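# Zip the suitcase closed along its wheeled end

## Task

Close the suitcase's zipper along the side where the wheels are, and leave the case resting flat on the table with the same face up as at the start.

## Robot and tools

Robot: two arms, left_arm and right_arm, each ending in a parallel gripper. In the scene frame the origin sits at table-top height halfway between the nominal arm bases. +z is up, +x points out over the table, and left_arm is on the +y side. Image left and right do not match the arm names. Calibrated bases: left_arm at (+0.027, +0.299, 0) m with quat_wxyz (+1.000, 0, 0, +0.020); right_arm at (+0.004, -0.332, 0) m with quat_wxyz (+1.000, 0, 0, -0.011). A camera stand is fixed behind the arms.

Gripper axes: the fingers point along the gripper's +z and open and close along its y. end_effector_position is the point between the pads, about 1 cm short of the fingertips. Reported positions (metres) and end_effector_quat_wxyz are in the scene frame and may be a few cm off, more at long reach.

Row layout: every motion row holds 14 numbers, each in [-1, 1]. The first 7 are left_arm: dx, dy, dz, rx, ry, rz, opening. The last 7 are the same for right_arm. Always send all 14, even when one arm stays still. dx to rz are an offset, not a pose. They are measured along the arm's own Hand target axes, starting from the Hand target at the beginning of that action or move. Scale: 1.0 equals 0.6 m of travel or 180 degrees. rx, ry, rz together form one rotation vector. Opening is absolute: +1 is fully open (0.093 m) and -1 is closed. Sending 0 for the six pose numbers re-commands the current Hand target. A 0 opening is a real command, so to keep a gripper unchanged, repeat its current opening.

execute_actions(actions, cameras): actions is a list of actions. Each action is a table of up to 15 rows, one row per 1/30 s step. A short table repeats its last row for the rest of the steps. All rows in an action count from the same start pose. Each new action starts from the updated Hand target, so repeating an offset keeps moving the arm. Camera images return when actions is empty or when cameras names them. Cameras: cam_high, cam_low, cam_left_wrist, cam_right_wrist, or ["all"].

move(target, speed, blend, opening_speed, grip_force, blocking, cameras): moves each gripper in a straight line toward its offset. target is either one 14-number row or a list of up to 15 rows, all counted from the same starting Hand targets. speed is in m/s, from 0.002 to 2.9, default 0.25, and turning is capped at twice that in rad/s. It is one number, or one per target. blend is in metres and rounds corners between list targets; 0 stops at each one. opening_speed is on the -1..+1 scale per second, at least 0.2. grip_force is in newtons per pad, 10 to 50, given as one number or one per arm. It persists, and lower values close slowly. blocking=false returns after about 0.5 s while the motion continues. Moves do not avoid obstacles or the other arm, and they run for at most 10 s. The result adds a move: line: done, off_target, moving, held or fault, plus limits such as paced or held.

wait(seconds 0 to 10): lets time pass while commands are held. stop(): brakes a running move. zoom_image(camera, region [x0,y0,x1,y1] in pixels, at most 504 wide and tall): enlarges part of the latest image from cam_high, cam_left_wrist or cam_right_wrist. finished_scene(scene): ends the current scene, given its number, and cannot be undone.

Reading results: Hand target is the last commanded pose after clipping. The gripper often rests short of it, and the next command, even all zeros, asks for it again. Each step, orientation is clipped to within 40 degrees of the measured one. Friction and weight can leave the hand low, short or tilted, so check pose after every move. grip_measured runs from +1 (open) to -1 (closed). Pads meet near -0.94, and each mm of object width adds about 0.0208. To grip firmly, send about 0.24 below the width reading. Keep sending that value to hold, and send well above it to release. The last Joint positions entry is the finger gap in metres. Joint torques are raw and offset, and numbers 1 to 3 wrap at ±28 N m. Joint ranges (rad): waist -2.618 to 3.054, shoulder 0 to 3.142, elbow 0 to 3.142 (straight 2.901), wrist pitch and yaw -1.571 to 1.571, wrist roll -2.094 to 2.094.

Cameras are 672x504; cam_high looks down from about (0.87, 0.16, 0.89). Calibration may be off by a few degrees and millimetres.

Avoid: knocking anything off the table or leaving it off; dropping parts or releasing moving ones; fast hits or hard shoves, especially on heavy or fixed things; the two arms touching or one gripping the other; strain on wrist camera cables; paths that pass near an arm's own base; long pushes against unreachable poses, which overheat motors (MOTOR HOT at 75 °C, fault fold at 90 °C). To end a push, command the target back past the gripper. Prefer smooth, gentle motion.

Each tool is called as a command line: name --argument value for each argument, lists and objects as JSON in quotes; but a table of rows of numbers goes row by row, as --pt "numbers of a row", without its own name.

## Session

execute_actions --actions '[]'

Scene clock: 0.00 s.
left_arm: end_effector_position=(+0.3875, +0.3423, +0.1003) grip_measured=+1.000 end_effector_quat_wxyz=(+0.614, -0.101, +0.783, +0.017) | right_arm: end_effector_position=(+0.3787, -0.3500, +0.1165) grip_measured=+1.000 end_effector_quat_wxyz=(+0.651, +0.024, +0.759, -0.024)
Joint positions: left_arm=[0.051 1.491 0.217 1.025 -0.062 -0.118 0.093] | right_arm=[-0.012 1.571 0.237 1.181 0.033 0 0.093]
Joint velocities: within noise
Joint torques (N m): no reading
Motor temperatures (°C): left_arm=[20 22 28 23 21 19 20] | right_arm=[19 21 26 25 19 20 20]
Heat: left arm: 28 °C; right arm: 26 °C.
Hand target: left_arm +0.3879, +0.3424, +0.1000; +0.612, -0.101, +0.784, +0.017 | right_arm +0.3819, -0.3502, +0.1288; +0.666, +0.024, +0.745, -0.024
Tool commands: left_gripper/opening=+1.0 right_gripper/opening=+1.0

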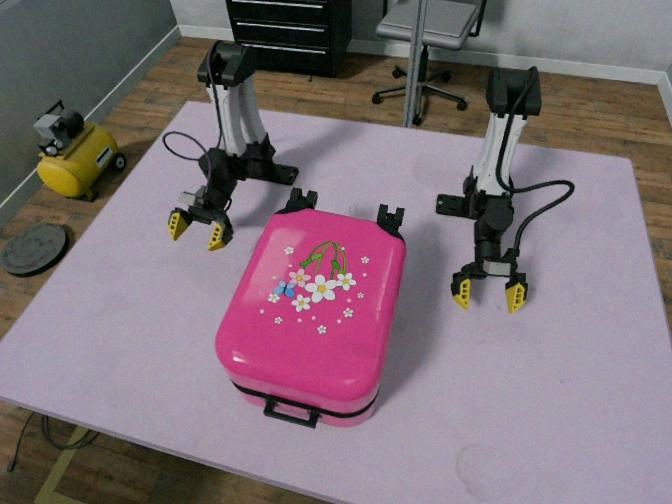

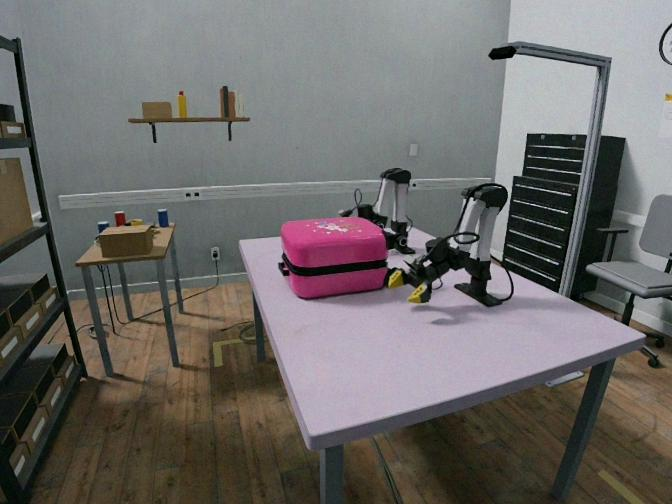

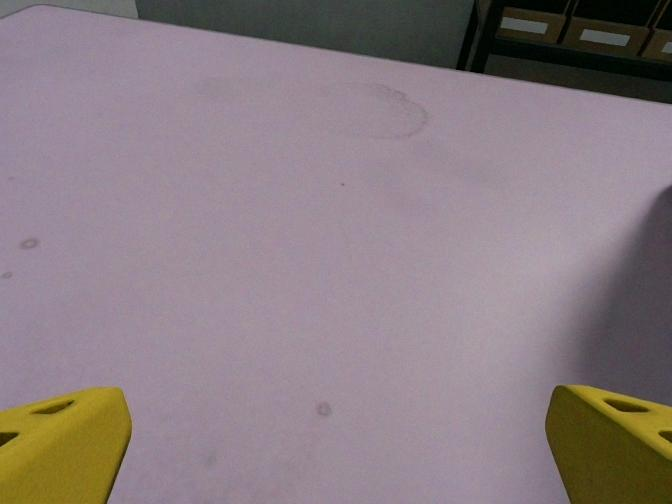

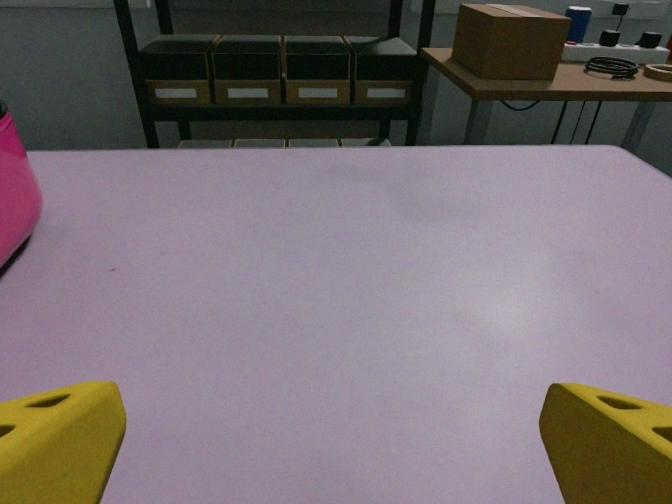

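zoom_image --camera "cam_high" --region '[200, 170, 440, 440]'

zoom_image --camera "cam_low" --region '[260, 160, 530, 320]'

Scaled by 1.867 from the camera's 672x504 image, which has a finer 960x720 frame.

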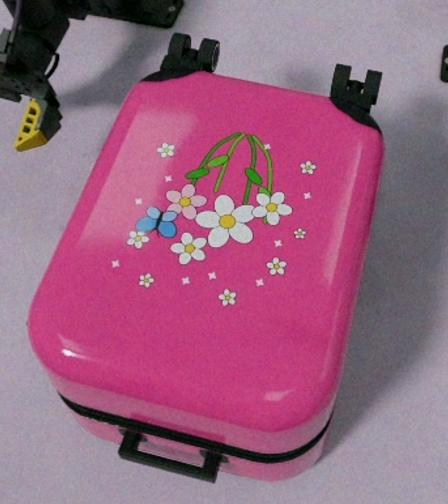

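Scaled by 1.867 from the camera's 672x504 image, which has a finer 960x720 frame.

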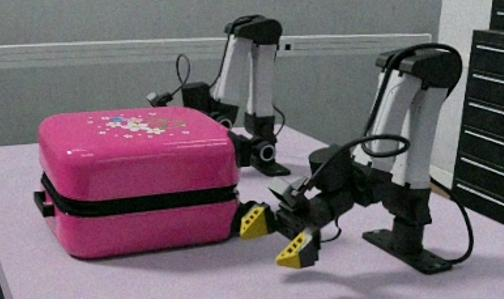

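move --pt "0 0 0 0 0 0 1 -0.135 0.217 -0.365 0 0 0 1" --pt "0 0 0 0 0 0 1 -0.09 0.333 -0.534 0 0 0 1" --blend '[0.03,0]' --cameras '["all"]'

Scene clock: 35.70 s.
left_arm: end_effector_position=(+0.3875, +0.3423, +0.1003) grip_measured=+1.000 end_effector_quat_wxyz=(+0.614, -0.101, +0.783, +0.017) | right_arm: end_effector_position=(+0.0861, -0.1288, +0.2109) grip_measured=+1.000 end_effector_quat_wxyz=(+0.685, -0.185, +0.683, +0.171)
Joint positions: left_arm=[0.051 1.491 0.217 1.025 -0.062 -0.118 0.093] | right_arm=[2.085 0.71 0.217 0.341 1.555 0.132 0.093]
Joint torques (N m): left_arm=[-0.58 -3.49 5.67 2.46 0.08 -0.02] | right_arm=[0.51 0.23 7.16 1.37 0.17 0.11]
Motor temperatures (°C): left_arm=[20 24 29 30 21 19 20] | right_arm=[19 24 27 32 18 20 20]
Heat: left arm: 30 °C; right arm: 32 °C.
Hand target: left_arm +0.3879, +0.3424, +0.1000; +0.612, -0.101, +0.784, +0.017 | right_arm +0.0837, -0.1295, +0.2175; +0.666, +0.024, +0.745, -0.024
Off the commanded pose: left_arm 0.001 m, 0 deg | right_arm 0.007 m, 34 deg.
joint sent to its limit (right arm) — joint 5 (wrist yaw), upper limit. The joint targets are off in orientation, not in position.
move: off_target (right_arm)
camera_calibration:
cam_right_wrist: T_world_to_cam=[[0.47313, -0.880009, 0.0416287, -0.164684], [-0.370034, -0.241384, -0.897111, 0.226257], [0.799514, 0.409046, -0.439839, 0.159372], [0, 0, 0, 1]] pos_world=[0.0342197, -0.155499, 0.279931]

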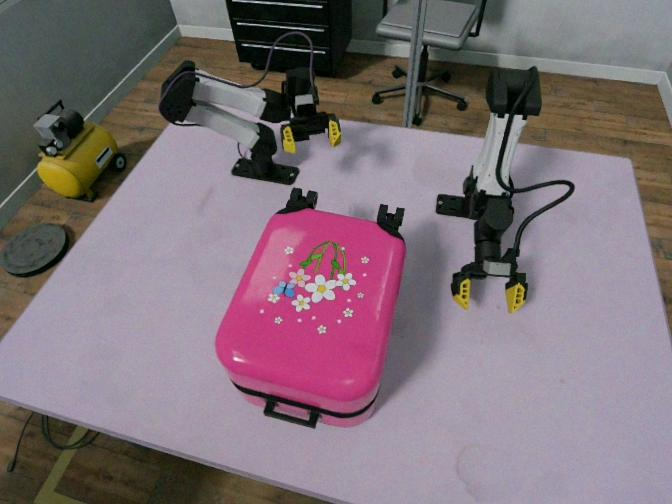

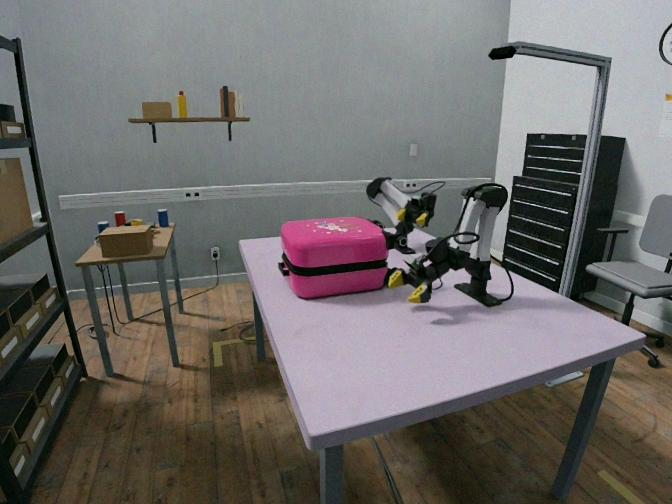

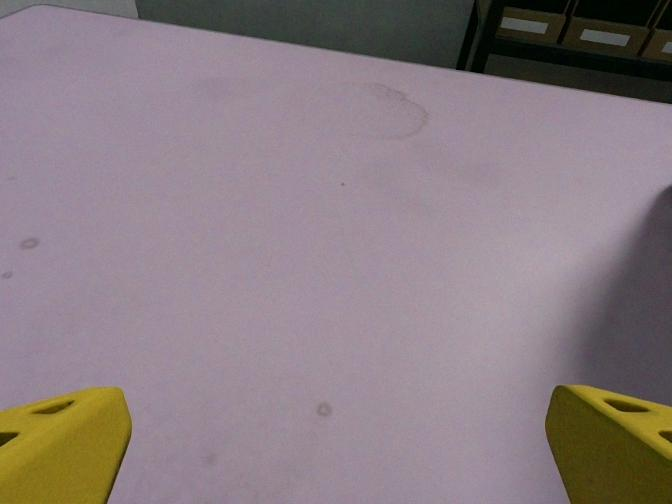

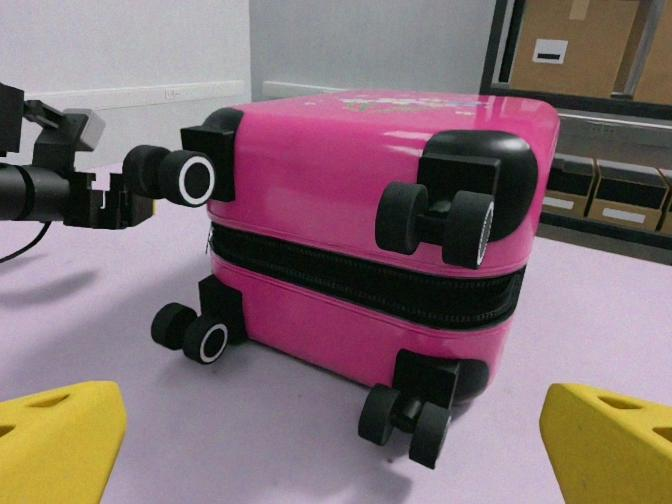

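zoom_image --camera "cam_right_wrist" --region '[180, 190, 380, 340]'

zoom_image --camera "cam_right_wrist" --region '[360, 220, 560, 370]'

zoom_image --camera "cam_low" --region '[340, 210, 440, 300]'

Scaled by 2.520 from the camera's 672x504 image, which has a finer 960x720 frame.

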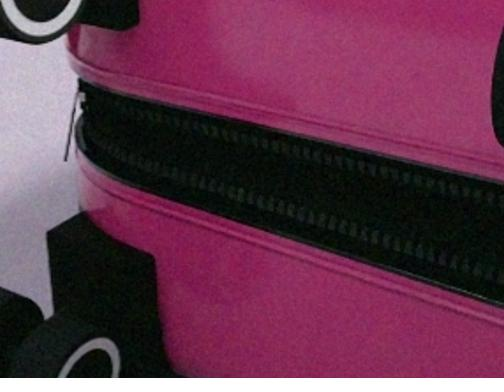

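Scaled by 2.520 from the camera's 672x504 image, which has a finer 960x720 frame.

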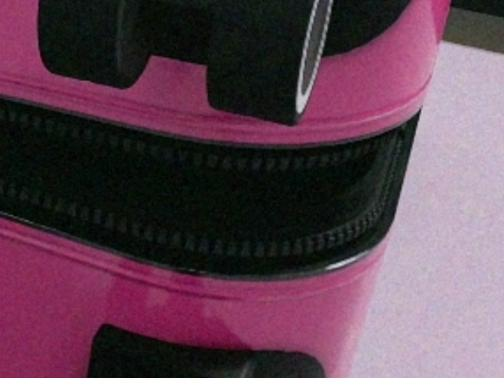

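Scaled by 5.040 from the camera's 672x504 image, which has a finer 960x720 frame.

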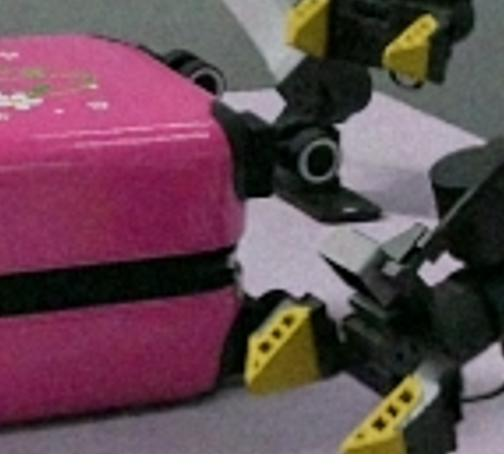

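move --target '[-0.106,-0.12,-0.205,0.33,0,0,1,0,0,0,0,0,0,1]' --cameras '["cam_left_wrist"]'

zoom_image --camera "cam_left_wrist" --region '[200, 100, 500, 325]'

Scene clock: 65.43 s.
left_arm: end_effector_position=(+0.2961, +0.2601, +0.1895) grip_measured=+1.000 end_effector_quat_wxyz=(+0.575, +0.199, +0.696, -0.381) | right_arm: end_effector_position=(+0.0861, -0.1288, +0.2109) grip_measured=+1.000 end_effector_quat_wxyz=(+0.685, -0.184, +0.684, +0.172)
Joint positions: left_arm=[0.47 1.078 0.292 0.544 1.367 -0.071 0.093] | right_arm=[2.085 0.71 0.217 0.341 1.555 0.135 0.093]
Joint torques (N m): left_arm=[0.05 -1.39 9.43 1.75 0.41 0.21] | right_arm=[0.51 0.18 7.19 1.36 0.19 0.17]
Heat: left arm: 32 °C; right arm: 32 °C.
Hand target: left_arm +0.2978, +0.2622, +0.1990; +0.582, +0.215, +0.689, -0.374 | right_arm +0.0837, -0.1295, +0.2174; +0.666, +0.024, +0.745, -0.024
Off the commanded pose: left_arm 0.010 m, 2 deg | right_arm 0.007 m, 34 deg.
joint sent to its limit (right arm) — joint 5 (wrist yaw), upper limit. The joint targets are off in orientation, not in position.
move: off_target (right_arm)
camera_calibration:
cam_left_wrist: T_world_to_cam=[[-0.714079, -0.638732, 0.286553, 0.324358], [-0.503358, 0.183974, -0.844265, 0.299822], [0.486541, -0.747111, -0.452883, 0.223564], [0, 0, 0, 1]] pos_world=[0.273762, 0.319046, 0.261432]
Images, in order (width x height): cam_left_wrist 672x504.

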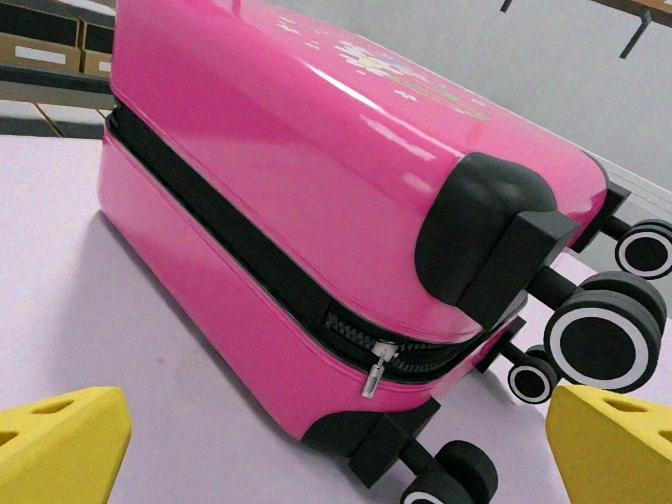

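Scaled by 1.680 from the camera's 672x504 image, which has a finer 960x720 frame.

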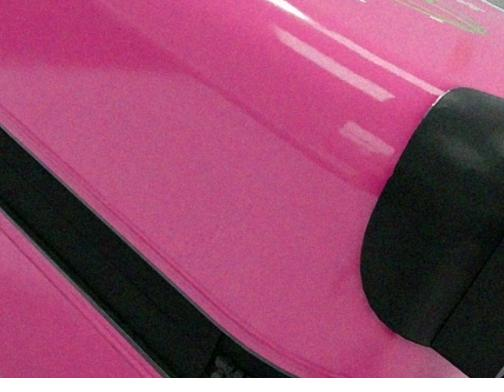

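zoom_image --camera "cam_left_wrist" --region '[310, 290, 510, 440]'

Scaled by 2.520 from the camera's 672x504 image, which has a finer 960x720 frame.

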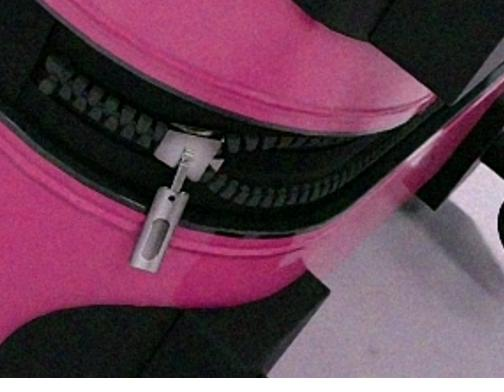

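move --target '[0.16,-0.037,0.099,0,0,0.086,0,-0.09,0,-0.1,0,0,0,1]' --cameras '["cam_left_wrist"]'

zoom_image --camera "cam_left_wrist" --region '[200, 254, 534, 504]'

Scene clock: 122.90 s.
left_arm: end_effector_position=(+0.2987, +0.1900, +0.1062) grip_measured=+0.002 end_effector_quat_wxyz=(+0.612, +0.303, +0.665, -0.301) | right_arm: end_effector_position=(+0.0310, -0.1223, +0.2656) grip_measured=+1.000 end_effector_quat_wxyz=(+0.650, -0.279, +0.650, +0.278)
Joint positions: left_arm=[0.088 1.683 0.045 1.509 1.009 0.081 0.045] | right_arm=[2.387 0.576 0.357 0.257 1.556 -0.039 0.093]
Joint torques (N m): left_arm=[-1.01 -1.92 1.92 2.87 -0.01 -0.01] | right_arm=[0.47 0.35 8.55 1.28 0.04 -0.06]
Motor temperatures (°C): left_arm=[20 23 36 28 20 19 20] | right_arm=[19 21 30 32 18 20 20]
Heat: left arm: 36 °C; right arm: 32 °C.
Hand target: left_arm +0.2976, +0.1894, +0.1099; +0.627, +0.306, +0.654, -0.292 | right_arm +0.0303, -0.1256, +0.2778; +0.674, -0.041, +0.737, +0.041
Off the commanded pose: left_arm 0.004 m, 2 deg | right_arm 0.013 m, 51 deg; orientation clipped.
joint sent to its limit (left arm) — joint 4 (wrist pitch), upper limit. The joint targets still meet the commanded pose.
joint sent to its limit (right arm) — joint 5 (wrist yaw), upper limit. The joint targets are off in orientation, not in position.
move: off_target (right_arm); limits=paced
camera_calibration:
cam_left_wrist: T_world_to_cam=[[-0.768737, -0.639439, 0.0127074, 0.350866], [-0.320032, 0.36739, -0.873272, 0.157177], [0.553736, -0.675383, -0.487067, 0.102126], [0, 0, 0, 1]] pos_world=[0.263475, 0.235586, 0.182542]
Images, in order (width x height): cam_left_wrist 672x504.

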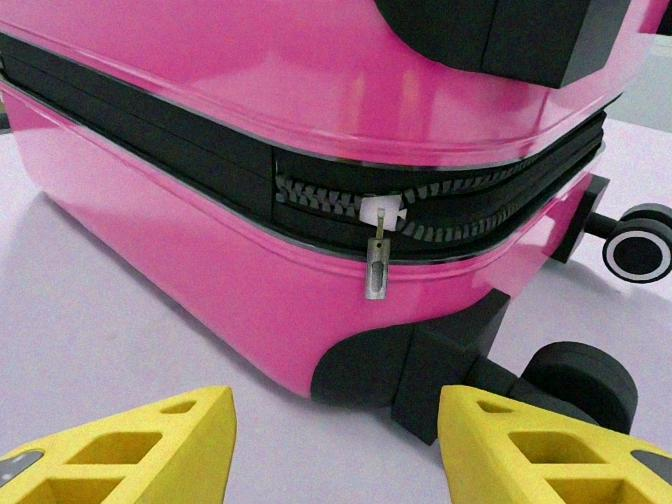

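Scaled by 1.509 from the camera's 672x504 image, which has a finer 960x720 frame.

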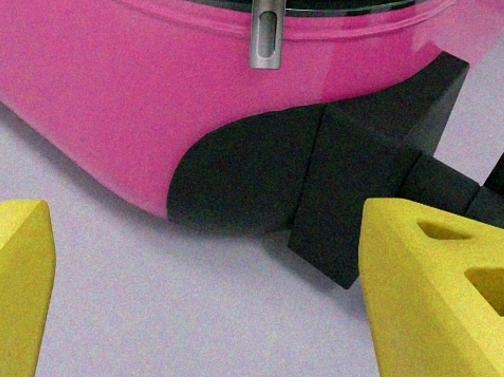

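move --target '[0.008,-0.024,0.058,0,0,0,-0.3,0,0,0,-0.27,0,0,1]' --speed 0.1 --cameras '["cam_left_wrist","cam_high"]'

Scene clock: 149.80 s.
left_arm: end_effector_position=(+0.3013, +0.1544, +0.0931) grip_measured=-0.298 end_effector_quat_wxyz=(+0.594, +0.306, +0.680, -0.301) | right_arm: end_effector_position=(+0.0306, -0.1266, +0.2667) grip_measured=+1.000 end_effector_quat_wxyz=(+0.605, -0.327, +0.648, +0.328)
Joint positions: left_arm=[-0.124 1.731 0.057 1.511 0.802 0.072 0.031] | right_arm=[2.394 0.457 0.493 -0.353 1.399 0.342 0.093]
Joint torques (N m): left_arm=[-1.1 -2.17 4.51 3.03 0.03 0.01] | right_arm=[-0.47 2.69 8.73 1.39 0.1 0.14]
Heat: left arm: 32 °C; right arm: 33 °C.
Hand target: left_arm +0.3088, +0.1537, +0.1036; +0.627, +0.306, +0.654, -0.292 | right_arm +0.0302, -0.1256, +0.2777; +0.597, -0.315, +0.655, +0.341
Off the commanded pose: left_arm 0.013 m, 5 deg | right_arm 0.011 m, 2 deg.
joint sent to its limit (left arm) — joint 4 (wrist pitch), upper limit. The joint targets still meet the commanded pose.
move: off_target (left_arm, right_arm)
camera_calibration:
cam_left_wrist: T_world_to_cam=[[-0.771456, -0.635632, 0.0287748, 0.329069], [-0.353139, 0.390103, -0.85036, 0.164038], [0.529291, -0.666177, -0.525413, 0.0798195], [0, 0, 0, 1]] pos_world=[0.269542, 0.198349, 0.171961]
Images, in order (width x height): cam_high 672x504, cam_left_wrist 672x504.

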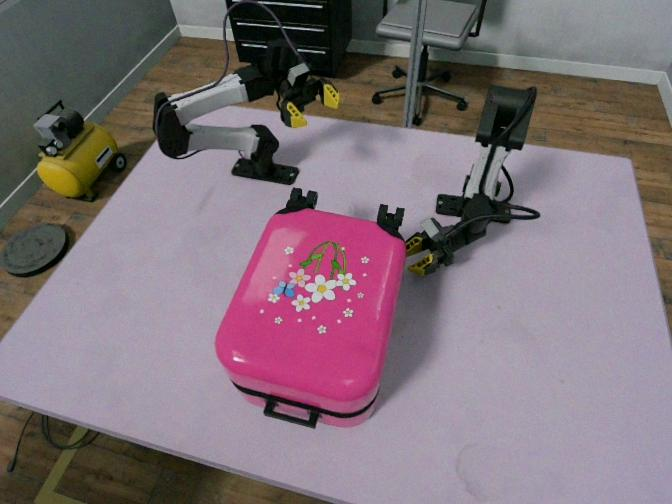

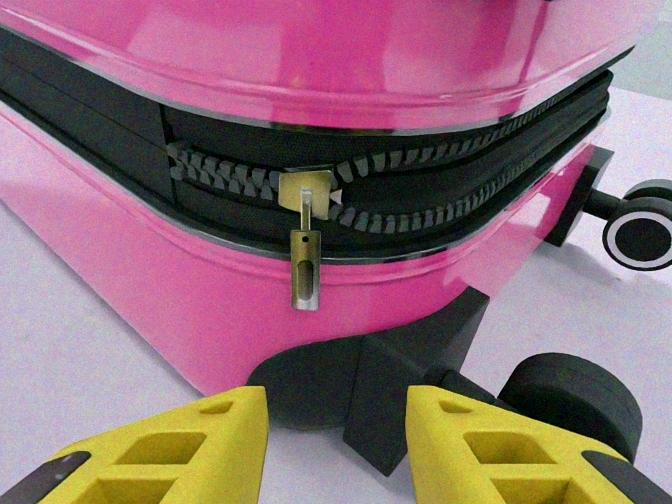

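move --pt "-0.018 0.0145 0.01 0 -0.015 0 -0.3 0 0 0 0 0 0 1" --pt "-0.018 0.0145 0.045 0 -0.015 0 -0.3 0 0 0 0 0 0 1" --speed 0.06 --cameras '["cam_left_wrist"]'

Scene clock: 161.67 s.
left_arm: end_effector_position=(+0.3255, +0.1395, +0.1027) grip_measured=-0.298 end_effector_quat_wxyz=(+0.606, +0.304, +0.669, -0.305) | right_arm: end_effector_position=(+0.0307, -0.1266, +0.2666) grip_measured=+1.000 end_effector_quat_wxyz=(+0.605, -0.327, +0.648, +0.328)
Joint positions: left_arm=[-0.187 1.776 0.155 1.512 0.743 0.034 0.031] | right_arm=[2.394 0.457 0.493 -0.354 1.399 0.343 0.093]
Joint torques (N m): left_arm=[-1.14 -2.67 4.85 3.04 -0.05 0] | right_arm=[-0.21 2.43 8.54 1.39 0.13 0.16]
Motor temperatures (°C): left_arm=[20 23 31 33 20 19 20] | right_arm=[19 20 34 32 18 19 20]
Heat: left arm: 33 °C; right arm: 34 °C.
Hand target: left_arm +0.3330, +0.1383, +0.1132; +0.642, +0.299, +0.639, -0.299 | right_arm +0.0303, -0.1258, +0.2775; +0.598, -0.315, +0.653, +0.342
Off the commanded pose: left_arm 0.013 m, 5 deg | right_arm 0.011 m, 2 deg.
joint sent to its limit (left arm) — joint 4 (wrist pitch), upper limit. The joint targets still meet the commanded pose.
move: off_target (left_arm, right_arm)
camera_calibration:
cam_left_wrist: T_world_to_cam=[[-0.773218, -0.633686, 0.0240018, 0.338665], [-0.331109, 0.371158, -0.86753, 0.183817], [0.540833, -0.678737, -0.496805, 0.0571642], [0, 0, 0, 1]] pos_world=[0.291809, 0.185181, 0.179738]
Images, in order (width x height): cam_left_wrist 672x504.

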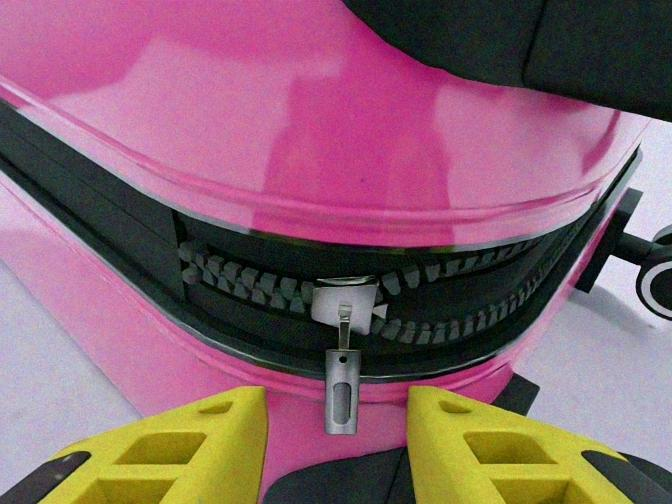

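move --pt "0.005 -0.0025 0.022 0 0 0 -0.3 0 0 0 0 0 0 1" --pt "0.005 -0.0025 0.022 0 0 0 -1 0 0 0 0 0 0 1" --speed 0.06 --grip_force 40 --cameras '["cam_left_wrist"]'

zoom_image --camera "cam_left_wrist" --region '[236, 250, 436, 450]'

Scene clock: 171.87 s.
left_arm: end_effector_position=(+0.3313, +0.1304, +0.1005) grip_measured=-0.931 end_effector_quat_wxyz=(+0.607, +0.304, +0.669, -0.304) | right_arm: end_effector_position=(+0.0307, -0.1266, +0.2666) grip_measured=+1.000 end_effector_quat_wxyz=(+0.605, -0.327, +0.648, +0.328)
Joint positions: left_arm=[-0.228 1.814 0.182 1.527 0.701 0.03 0.001] | right_arm=[2.394 0.457 0.493 -0.354 1.399 0.343 0.093]
Joint torques (N m): left_arm=[-1.4 -3.02 5.53 2.91 -0.09 0.01] | right_arm=[-0.2 2.44 8.58 1.41 0.13 0.15]
Heat: left arm: 34 °C; right arm: 35 °C.
Hand target: left_arm +0.3404, +0.1272, +0.1103; +0.642, +0.299, +0.639, -0.299 | right_arm +0.0303, -0.1258, +0.2775; +0.598, -0.315, +0.653, +0.342
Off the commanded pose: left_arm 0.014 m, 5 deg | right_arm 0.011 m, 2 deg.
joint sent to its limit (left arm) — joint 4 (wrist pitch), upper limit. The joint targets are off in orientation, not in position.
grip_force (N): 40, 40
move: off_target (left_arm, right_arm); target 2's new opening was sent with left_arm's hand 0.013 m and 5 deg from that target
camera_calibration:
cam_left_wrist: T_world_to_cam=[[-0.772525, -0.634636, 0.0210433, 0.337701], [-0.329296, 0.372068, -0.86783, 0.186446], [0.542926, -0.67735, -0.496415, 0.045816], [0, 0, 0, 1]] pos_world=[0.297403, 0.17598, 0.177441]
Images, in order (width x height): cam_left_wrist 672x504.

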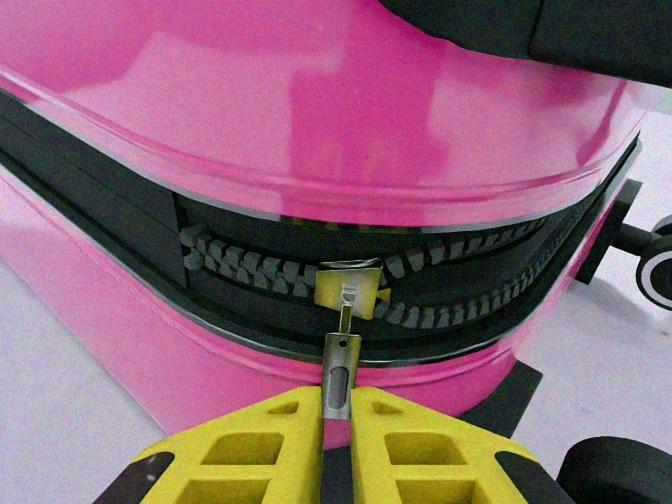

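Scaled by 2.520 from the camera's 672x504 image, which has a finer 960x720 frame.

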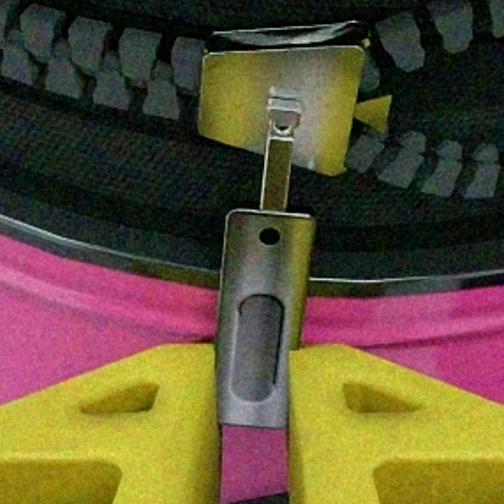

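move --pt "0 -0.0335 0.0088 -0.044 0 0 -1 0 0 0 0 0 0 1" --pt "0 -0.072 0.0253 -0.094 0 0 -1 0 0 0 0 0 0 1" --speed 0.03 --blend '[0.005,0]' --cameras '["cam_left_wrist"]'

Scene clock: 208.10 s.
left_arm: end_effector_position=(+0.3239, +0.0935, +0.1036) grip_measured=-0.943 end_effector_quat_wxyz=(+0.652, +0.200, +0.709, -0.182) | right_arm: end_effector_position=(+0.0307, -0.1266, +0.2666) grip_measured=+1.000 end_effector_quat_wxyz=(+0.605, -0.327, +0.648, +0.328)
Joint positions: left_arm=[-0.695 1.773 0.148 1.54 -0.107 -0.006 0] | right_arm=[2.394 0.457 0.493 -0.354 1.399 0.343 0.093]
Joint torques (N m): left_arm=[-1.92 -4.96 2.45 2.91 0.18 -0.06] | right_arm=[-0.12 2.51 8.57 1.4 0.11 0.15]
Heat: left arm: 35 °C; right arm: 37 °C.
Hand target: left_arm +0.3169, +0.0878, +0.1103; +0.679, +0.201, +0.676, -0.202 | right_arm +0.0303, -0.1258, +0.2775; +0.598, -0.315, +0.653, +0.342
Off the commanded pose: left_arm 0.011 m, 5 deg | right_arm 0.011 m, 2 deg.
joint sent to its limit (left arm) — joint 4 (wrist pitch), upper limit. The joint targets are off in orientation, not in position.
grip_force (N): 40, 40
move: off_target (left_arm, right_arm)
camera_calibration:
cam_left_wrist: T_world_to_cam=[[-0.516365, -0.856154, -0.0191635, 0.25034], [-0.420218, 0.272814, -0.865441, 0.238907], [0.746179, -0.438831, -0.500643, -0.0612476], [0, 0, 0, 1]] pos_world=[0.275362, 0.122275, 0.180894]
Images, in order (width x height): cam_left_wrist 672x504.

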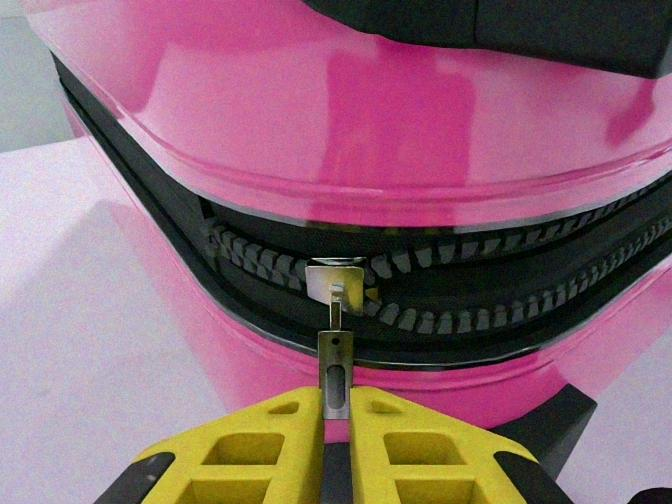

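wait --seconds 0 --cameras '["cam_high","cam_low","cam_right_wrist"]'

zoom_image --camera "cam_high" --region '[320, 150, 480, 270]'

zoom_image --camera "cam_low" --region '[360, 200, 460, 275]'

Scene clock: 223.07 s.
left_arm: end_effector_position=(+0.3239, +0.0936, +0.1036) grip_measured=-0.943 end_effector_quat_wxyz=(+0.652, +0.200, +0.709, -0.182) | right_arm: end_effector_position=(+0.0307, -0.1266, +0.2666) grip_measured=+1.000 end_effector_quat_wxyz=(+0.605, -0.327, +0.648, +0.328)
Joint positions: left_arm=[-0.695 1.773 0.148 1.54 -0.107 -0.006 0] | right_arm=[2.394 0.457 0.493 -0.354 1.399 0.343 0.093]
Joint torques (N m): left_arm=[-1.87 -4.9 2.54 2.94 0.13 -0.01] | right_arm=[-0.24 2.5 8.58 1.41 0.13 0.15]
Motor temperatures (°C): left_arm=[20 25 29 38 20 19 21] | right_arm=[19 20 37 33 18 19 20]
Heat: left arm: 38 °C; right arm: 37 °C.
Hand target: left_arm +0.3169, +0.0878, +0.1103; +0.679, +0.201, +0.676, -0.202 | right_arm +0.0303, -0.1258, +0.2775; +0.598, -0.315, +0.653, +0.342
Tool commands: left_gripper/opening=-1.0 right_gripper/opening=+1.0
Off the commanded pose: left_arm 0.011 m, 5 deg | right_arm 0.011 m, 2 deg.
grip_force (N): 40, 40
camera_calibration:
cam_right_wrist: T_world_to_cam=[[0.812744, -0.58258, -0.00689993, -0.0986043], [-0.288044, -0.391494, -0.873935, 0.228609], [0.506436, 0.712274, -0.485993, 0.286954], [0, 0, 0, 1]] pos_world=[0.000665755, -0.172336, 0.338567]
Images, in order (width x height): cam_high 672x504, cam_low 672x504, cam_right_wrist 672x504.

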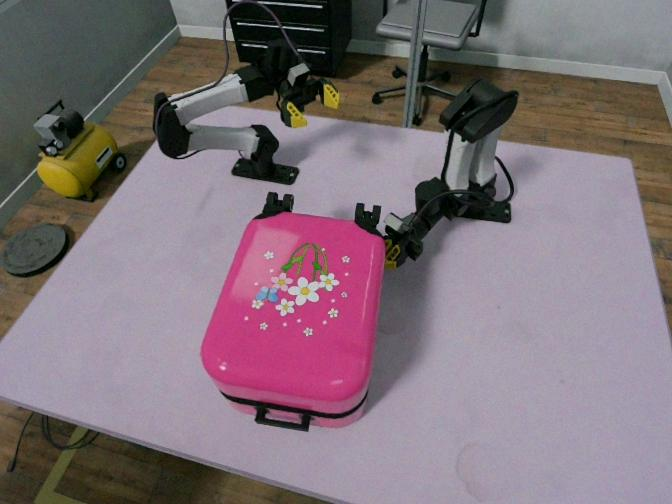

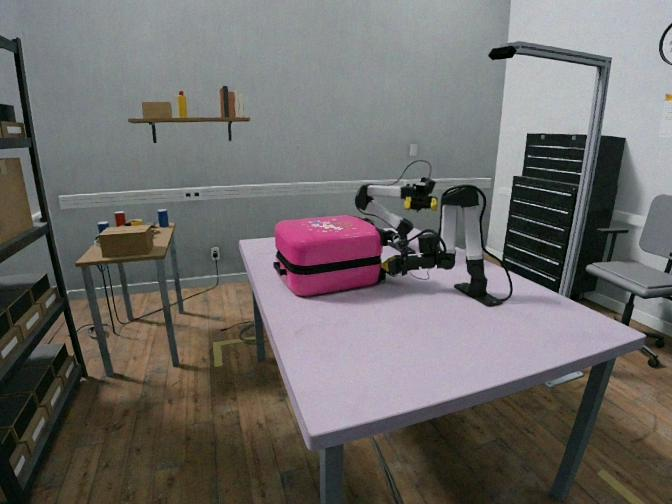

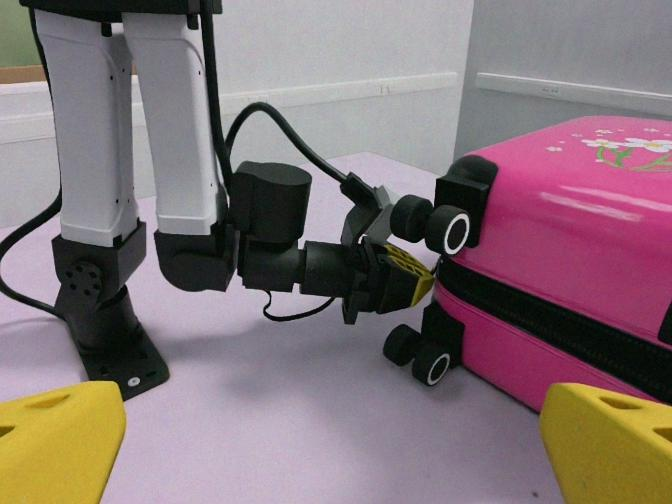

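Scaled by 3.150 from the camera's 672x504 image, which has a finer 960x720 frame.

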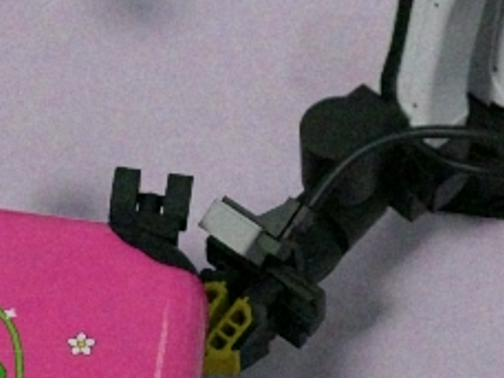

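Scaled by 5.040 from the camera's 672x504 image, which has a finer 960x720 frame.

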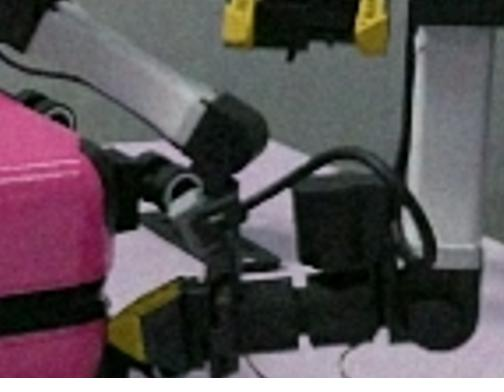

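move --pt "0 0 0 0 0 0 -0.3 0 0 0 0 0 0 1" --pt "0 0.03 -0.12 0 0 0 -0.3 -0.007 -0.116 -0.02 0.15 0 0 1" --speed 0.15

move --target '[0,0,0,0,0,0,-0.3,0,0,0,0,0,0,1]' --cameras '["cam_high","cam_left_wrist","cam_right_wrist"]'

Scene clock: 298.10 s.
left_arm: end_effector_position=(+0.2953, +0.1215, +0.1087) grip_measured=-0.302 end_effector_quat_wxyz=(+0.645, +0.207, +0.711, -0.190) | right_arm: end_effector_position=(+0.0800, -0.1669, +0.2654) grip_measured=+1.000 end_effector_quat_wxyz=(+0.651, -0.267, +0.659, +0.266)
Joint positions: left_arm=[-0.642 1.58 -0.001 1.485 -0.033 -0.006 0.031] | right_arm=[2.348 0.342 0.524 -0.724 1.551 0.546 0.093]
Joint torques (N m): left_arm=[0.13 -4.21 2.63 2.55 0.11 0.06] | right_arm=[-0.61 2.09 8.31 1.24 0.43 0.1]
Motor temperatures (°C): left_arm=[20 26 27 43 19 19 21] | right_arm=[19 20 38 33 18 19 20]
Heat: left arm: 43 °C; right arm: 38 °C.
Hand target: left_arm +0.2666, +0.1422, +0.1100; +0.679, +0.201, +0.676, -0.202 | right_arm +0.0809, -0.1752, +0.2775; +0.655, -0.166, +0.715, +0.180
Off the commanded pose: left_arm 0.036 m, 6 deg | right_arm 0.015 m, 16 deg.
joint sent to its limit (left arm) — joint 3 (elbow), lower limit, where the elbow is as bent as it goes. The joint targets are off in position and orientation.
joint sent to its limit (right arm) — joint 5 (wrist yaw), upper limit. The joint targets are off in position and orientation.
grip_force (N): 40, 40
move: off_target (left_arm, right_arm)

Scene clock: 298.60 s.
left_arm: end_effector_position=(+0.2953, +0.1215, +0.1087) grip_measured=-0.302 end_effector_quat_wxyz=(+0.645, +0.207, +0.711, -0.190) | right_arm: end_effector_position=(+0.0802, -0.1671, +0.2650) grip_measured=+1.000 end_effector_quat_wxyz=(+0.652, -0.268, +0.658, +0.264)
Joint positions: left_arm=[-0.642 1.58 -0.001 1.485 -0.033 -0.006 0.031] | right_arm=[2.348 0.342 0.524 -0.729 1.551 0.546 0.093]
Joint torques (N m): left_arm=[0.2 -3.82 2.61 2.59 0.14 0.04] | right_arm=[-0.59 2.25 8.46 1.22 0.43 0.14]
Heat: left arm: 42 °C; right arm: 38 °C.
Hand target: left_arm +0.2932, +0.1246, +0.1088; +0.645, +0.207, +0.711, -0.188 (not the last commanded pose) | right_arm +0.0809, -0.1752, +0.2775; +0.655, -0.166, +0.715, +0.180
Off the commanded pose: left_arm 0.035 m, 6 deg | right_arm 0.015 m, 17 deg.
joint sent to its limit (right arm) — joint 5 (wrist yaw), upper limit. The joint targets are off in position and orientation.
grip_force (N): 40, 40
move: off_target (left_arm, right_arm)
camera_calibration:
cam_left_wrist: T_world_to_cam=[[-0.5338, -0.845507, -0.0132497, 0.262896], [-0.425442, 0.282072, -0.859904, 0.223583], [0.730792, -0.45338, -0.510284, -0.0177277], [0, 0, 0, 1]] pos_world=[0.248411, 0.151176, 0.186697]
cam_right_wrist: T_world_to_cam=[[0.686626, -0.726621, 0.023811, -0.184502], [-0.3105, -0.32271, -0.894119, 0.244205], [0.657369, 0.606532, -0.447197, 0.249908], [0, 0, 0, 1]] pos_world=[0.0382272, -0.206833, 0.334499]
Images, in order (width x height): cam_high 672x504, cam_left_wrist 672x504, cam_right_wrist 672x504.

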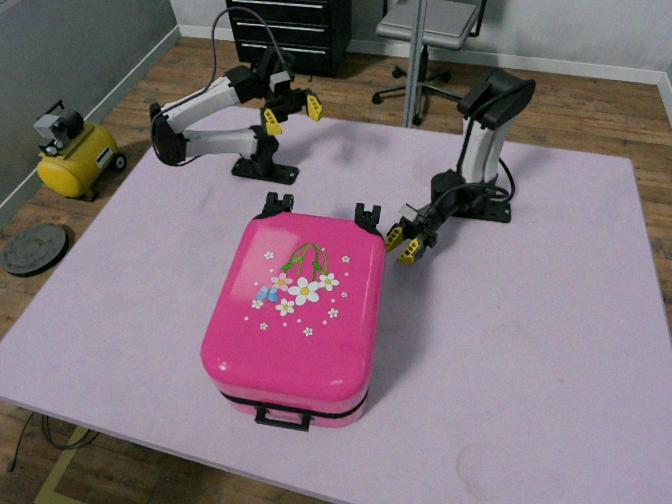

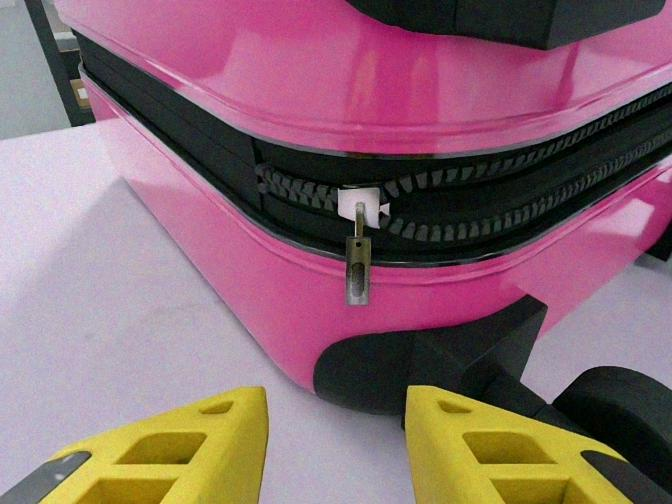

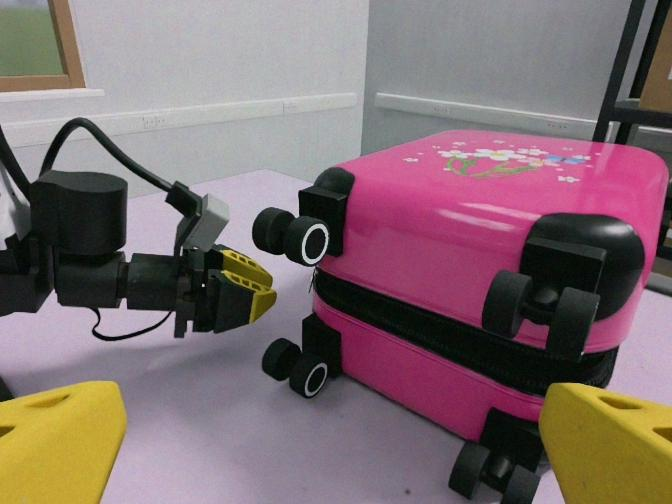

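move --pt "0 0 0 0 0 0 -0.3 0.129 -0.145 0.109 0.15 0 0 1" --pt "0 0 0 0 0 0 -0.3 0.25 -0.40 0.197 0.15 0 0 -1" --pt "0 0 0 0 0 0 -0.3 0.317 -0.367 0.347 -0.18 0 0 -1" --speed 0.3 --blend '[0.03,0,0]' --cameras '["cam_high","cam_right_wrist"]'

Scene clock: 322.07 s.
left_arm: end_effector_position=(+0.2953, +0.1215, +0.1087) grip_measured=-0.302 end_effector_quat_wxyz=(+0.645, +0.207, +0.711, -0.190) | right_arm: end_effector_position=(+0.2125, -0.3382, +0.1124) grip_measured=+1.000 end_effector_quat_wxyz=(+0.609, +0.128, +0.773, -0.127)
Joint positions: left_arm=[-0.642 1.58 -0.001 1.485 -0.033 -0.006 0.031] | right_arm=[0.778 0.183 0.039 -0.35 1.074 0.402 0.093]
Joint torques (N m): left_arm=[-0.03 -3.9 2.65 2.59 0.11 -0.01] | right_arm=[0.44 3.26 6.97 1.59 0.3 0.08]
Motor temperatures (°C): left_arm=[20 25 27 38 19 19 21] | right_arm=[19 20 37 31 18 19 20]
Heat: left arm: 38 °C; right arm: 37 °C.
Hand target: left_arm +0.2932, +0.1246, +0.1088; +0.645, +0.207, +0.711, -0.188 | right_arm +0.2130, -0.3369, +0.1161; +0.611, +0.131, +0.771, -0.123 (not the last commanded pose)
Tool commands: left_gripper/opening=-0.3 right_gripper/opening=+1.0
Off the commanded pose: left_arm 0.004 m, 0 deg | right_arm 0.162 m, 82 deg.
grip_force (N): 40, 40
move: held (right_arm; a check stopped the path); path passed 1 of 3 targets; target 2's new opening was not sent; limits=held
pose unreachable (right arm): on one or more control steps of this call, first in action 0 (counted from 0), this arm could not follow its commanded pose, so it was not sent that pose on those steps. It may still have moved: this result reports where it is.
cause: moving toward the commanded pose would bring two parts of the arm too close to each other (its upper arm (the part past joint 2) and its wrist (the part past joint 5), with joints 3 (elbow) to 5 (wrist yaw) between them, 5 mm apart when it was first held).
camera_calibration:
cam_right_wrist: T_world_to_cam=[[-0.360398, -0.930576, 0.0643546, -0.247107], [-0.605751, 0.181017, -0.77479, 0.31337], [0.709352, -0.318215, -0.628935, -0.104963], [0, 0, 0, 1]] pos_world=[0.175223, -0.320078, 0.192683]
Images, in order (width x height): cam_high 672x504, cam_right_wrist 672x504.

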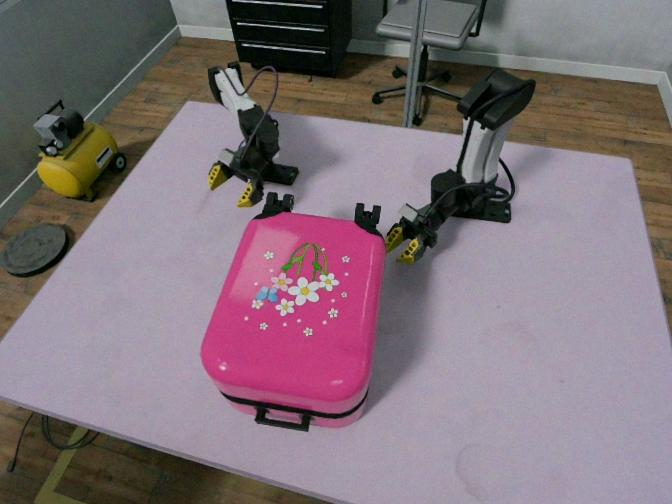

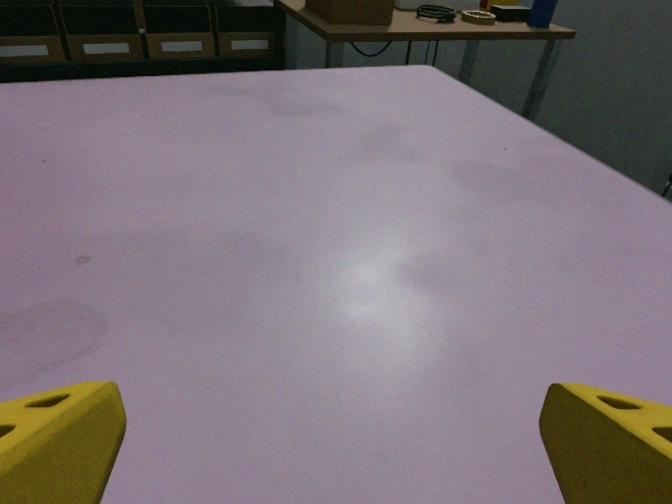

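move --pt "0 0 0 0 0 0 -0.3 -0.015 0.12 0.242 -0.15 0 0 -1" --pt "0 0 0 0 0 0 -0.3 -0.015 0.157 0.242 -0.42 0 0 -1" --speed 0.3 --blend '[0.03,0]' --cameras '["cam_high","cam_right_wrist"]'

Scene clock: 336.20 s.
left_arm: end_effector_position=(+0.2953, +0.1215, +0.1087) grip_measured=-0.302 end_effector_quat_wxyz=(+0.645, +0.207, +0.711, -0.190) | right_arm: end_effector_position=(+0.3745, -0.2966, +0.0832) grip_measured=-0.987 end_effector_quat_wxyz=(+0.550, -0.259, +0.696, +0.383)
Joint positions: left_arm=[-0.642 1.58 -0.001 1.485 -0.033 -0.006 0.031] | right_arm=[-0.335 1.957 0.58 0.979 -1.302 -0.133 0]
Joint torques (N m): left_arm=[0.16 -4.01 2.63 2.56 0.12 0.01] | right_arm=[-0.57 -6.19 5.16 1.79 -0.37 0.03]
Heat: left arm: 38 °C; right arm: 37 °C.
Hand target: left_arm +0.2932, +0.1246, +0.1088; +0.645, +0.207, +0.711, -0.188 | right_arm +0.3804, -0.3001, +0.0897; +0.563, -0.271, +0.685, +0.375
Off the commanded pose: left_arm 0.004 m, 0 deg | right_arm 0.009 m, 3 deg.
grip_force (N): 40, 40
move: off_target (right_arm)
camera_calibration:
cam_right_wrist: T_world_to_cam=[[0.778347, -0.585916, -0.225565, -0.448293], [-0.473563, -0.31201, -0.823643, 0.189657], [0.412207, 0.747899, -0.52032, 0.193426], [0, 0, 0, 1]] pos_world=[0.35901, -0.34815, 0.155734]
Images, in order (width x height): cam_high 672x504, cam_right_wrist 672x504.

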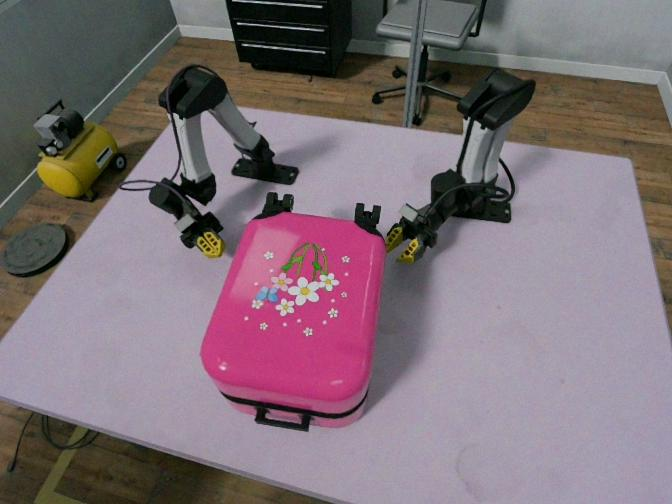

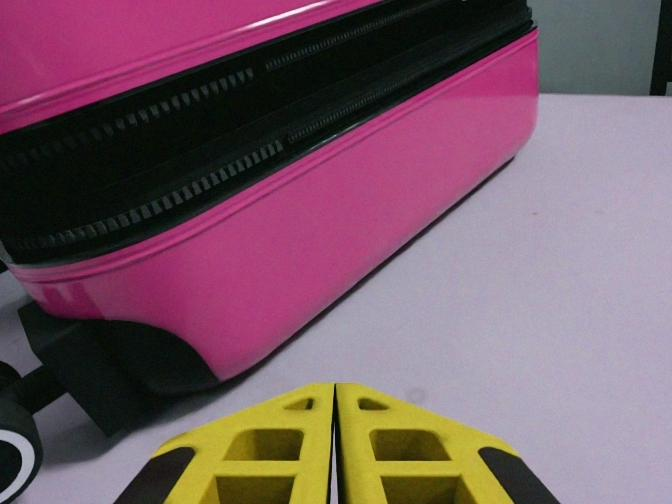

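move --target '[0,0,0,0,0,0,-0.3,0,0.07,0.168,0,0,0,-1]' --speed 0.1 --cameras '["cam_high","cam_right_wrist"]'

Scene clock: 347.37 s.
left_arm: end_effector_position=(+0.2953, +0.1215, +0.1087) grip_measured=-0.302 end_effector_quat_wxyz=(+0.645, +0.207, +0.711, -0.190) | right_arm: end_effector_position=(+0.3990, -0.2004, +0.0805) grip_measured=-0.987 end_effector_quat_wxyz=(+0.547, -0.257, +0.702, +0.377)
Joint positions: left_arm=[-0.642 1.58 -0.001 1.485 -0.033 -0.006 0.031] | right_arm=[0.004 2.023 0.58 1.235 -0.962 0.081 0]
Joint torques (N m): left_arm=[0.13 -4.08 2.61 2.57 0.11 -0.02] | right_arm=[1.48 -6.46 4.98 2.14 -0.12 0.03]
Heat: left arm: 37 °C; right arm: 35 °C.
Hand target: left_arm +0.2932, +0.1246, +0.1088; +0.645, +0.207, +0.711, -0.188 | right_arm +0.4042, -0.1936, +0.0900; +0.563, -0.271, +0.685, +0.375
Off the commanded pose: left_arm 0.004 m, 0 deg | right_arm 0.013 m, 3 deg.
grip_force (N): 40, 40
move: off_target (right_arm)
camera_calibration:
cam_right_wrist: T_world_to_cam=[[0.76993, -0.596993, -0.225404, -0.410447], [-0.484333, -0.316713, -0.815546, 0.231849], [0.415487, 0.737084, -0.53299, 0.107562], [0, 0, 0, 1]] pos_world=[0.383617, -0.250887, 0.153896]
Images, in order (width x height): cam_high 672x504, cam_right_wrist 672x504.

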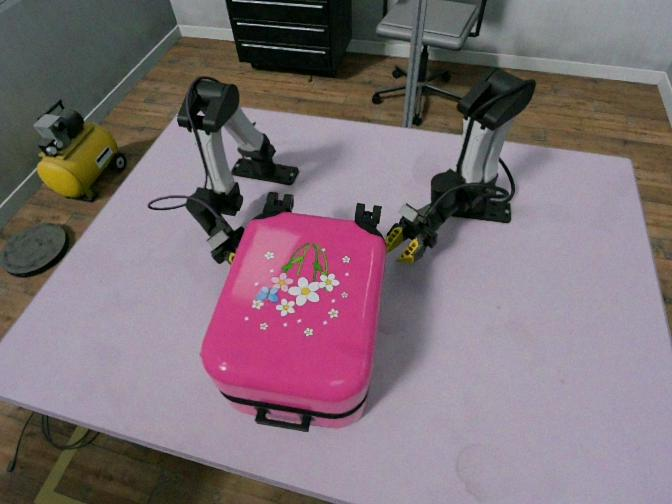

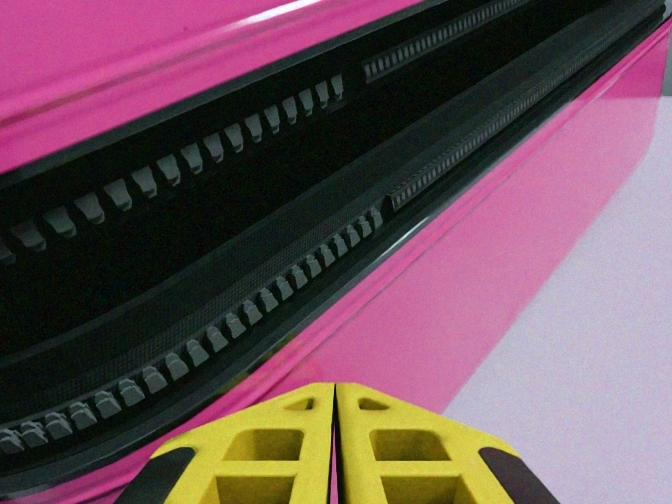

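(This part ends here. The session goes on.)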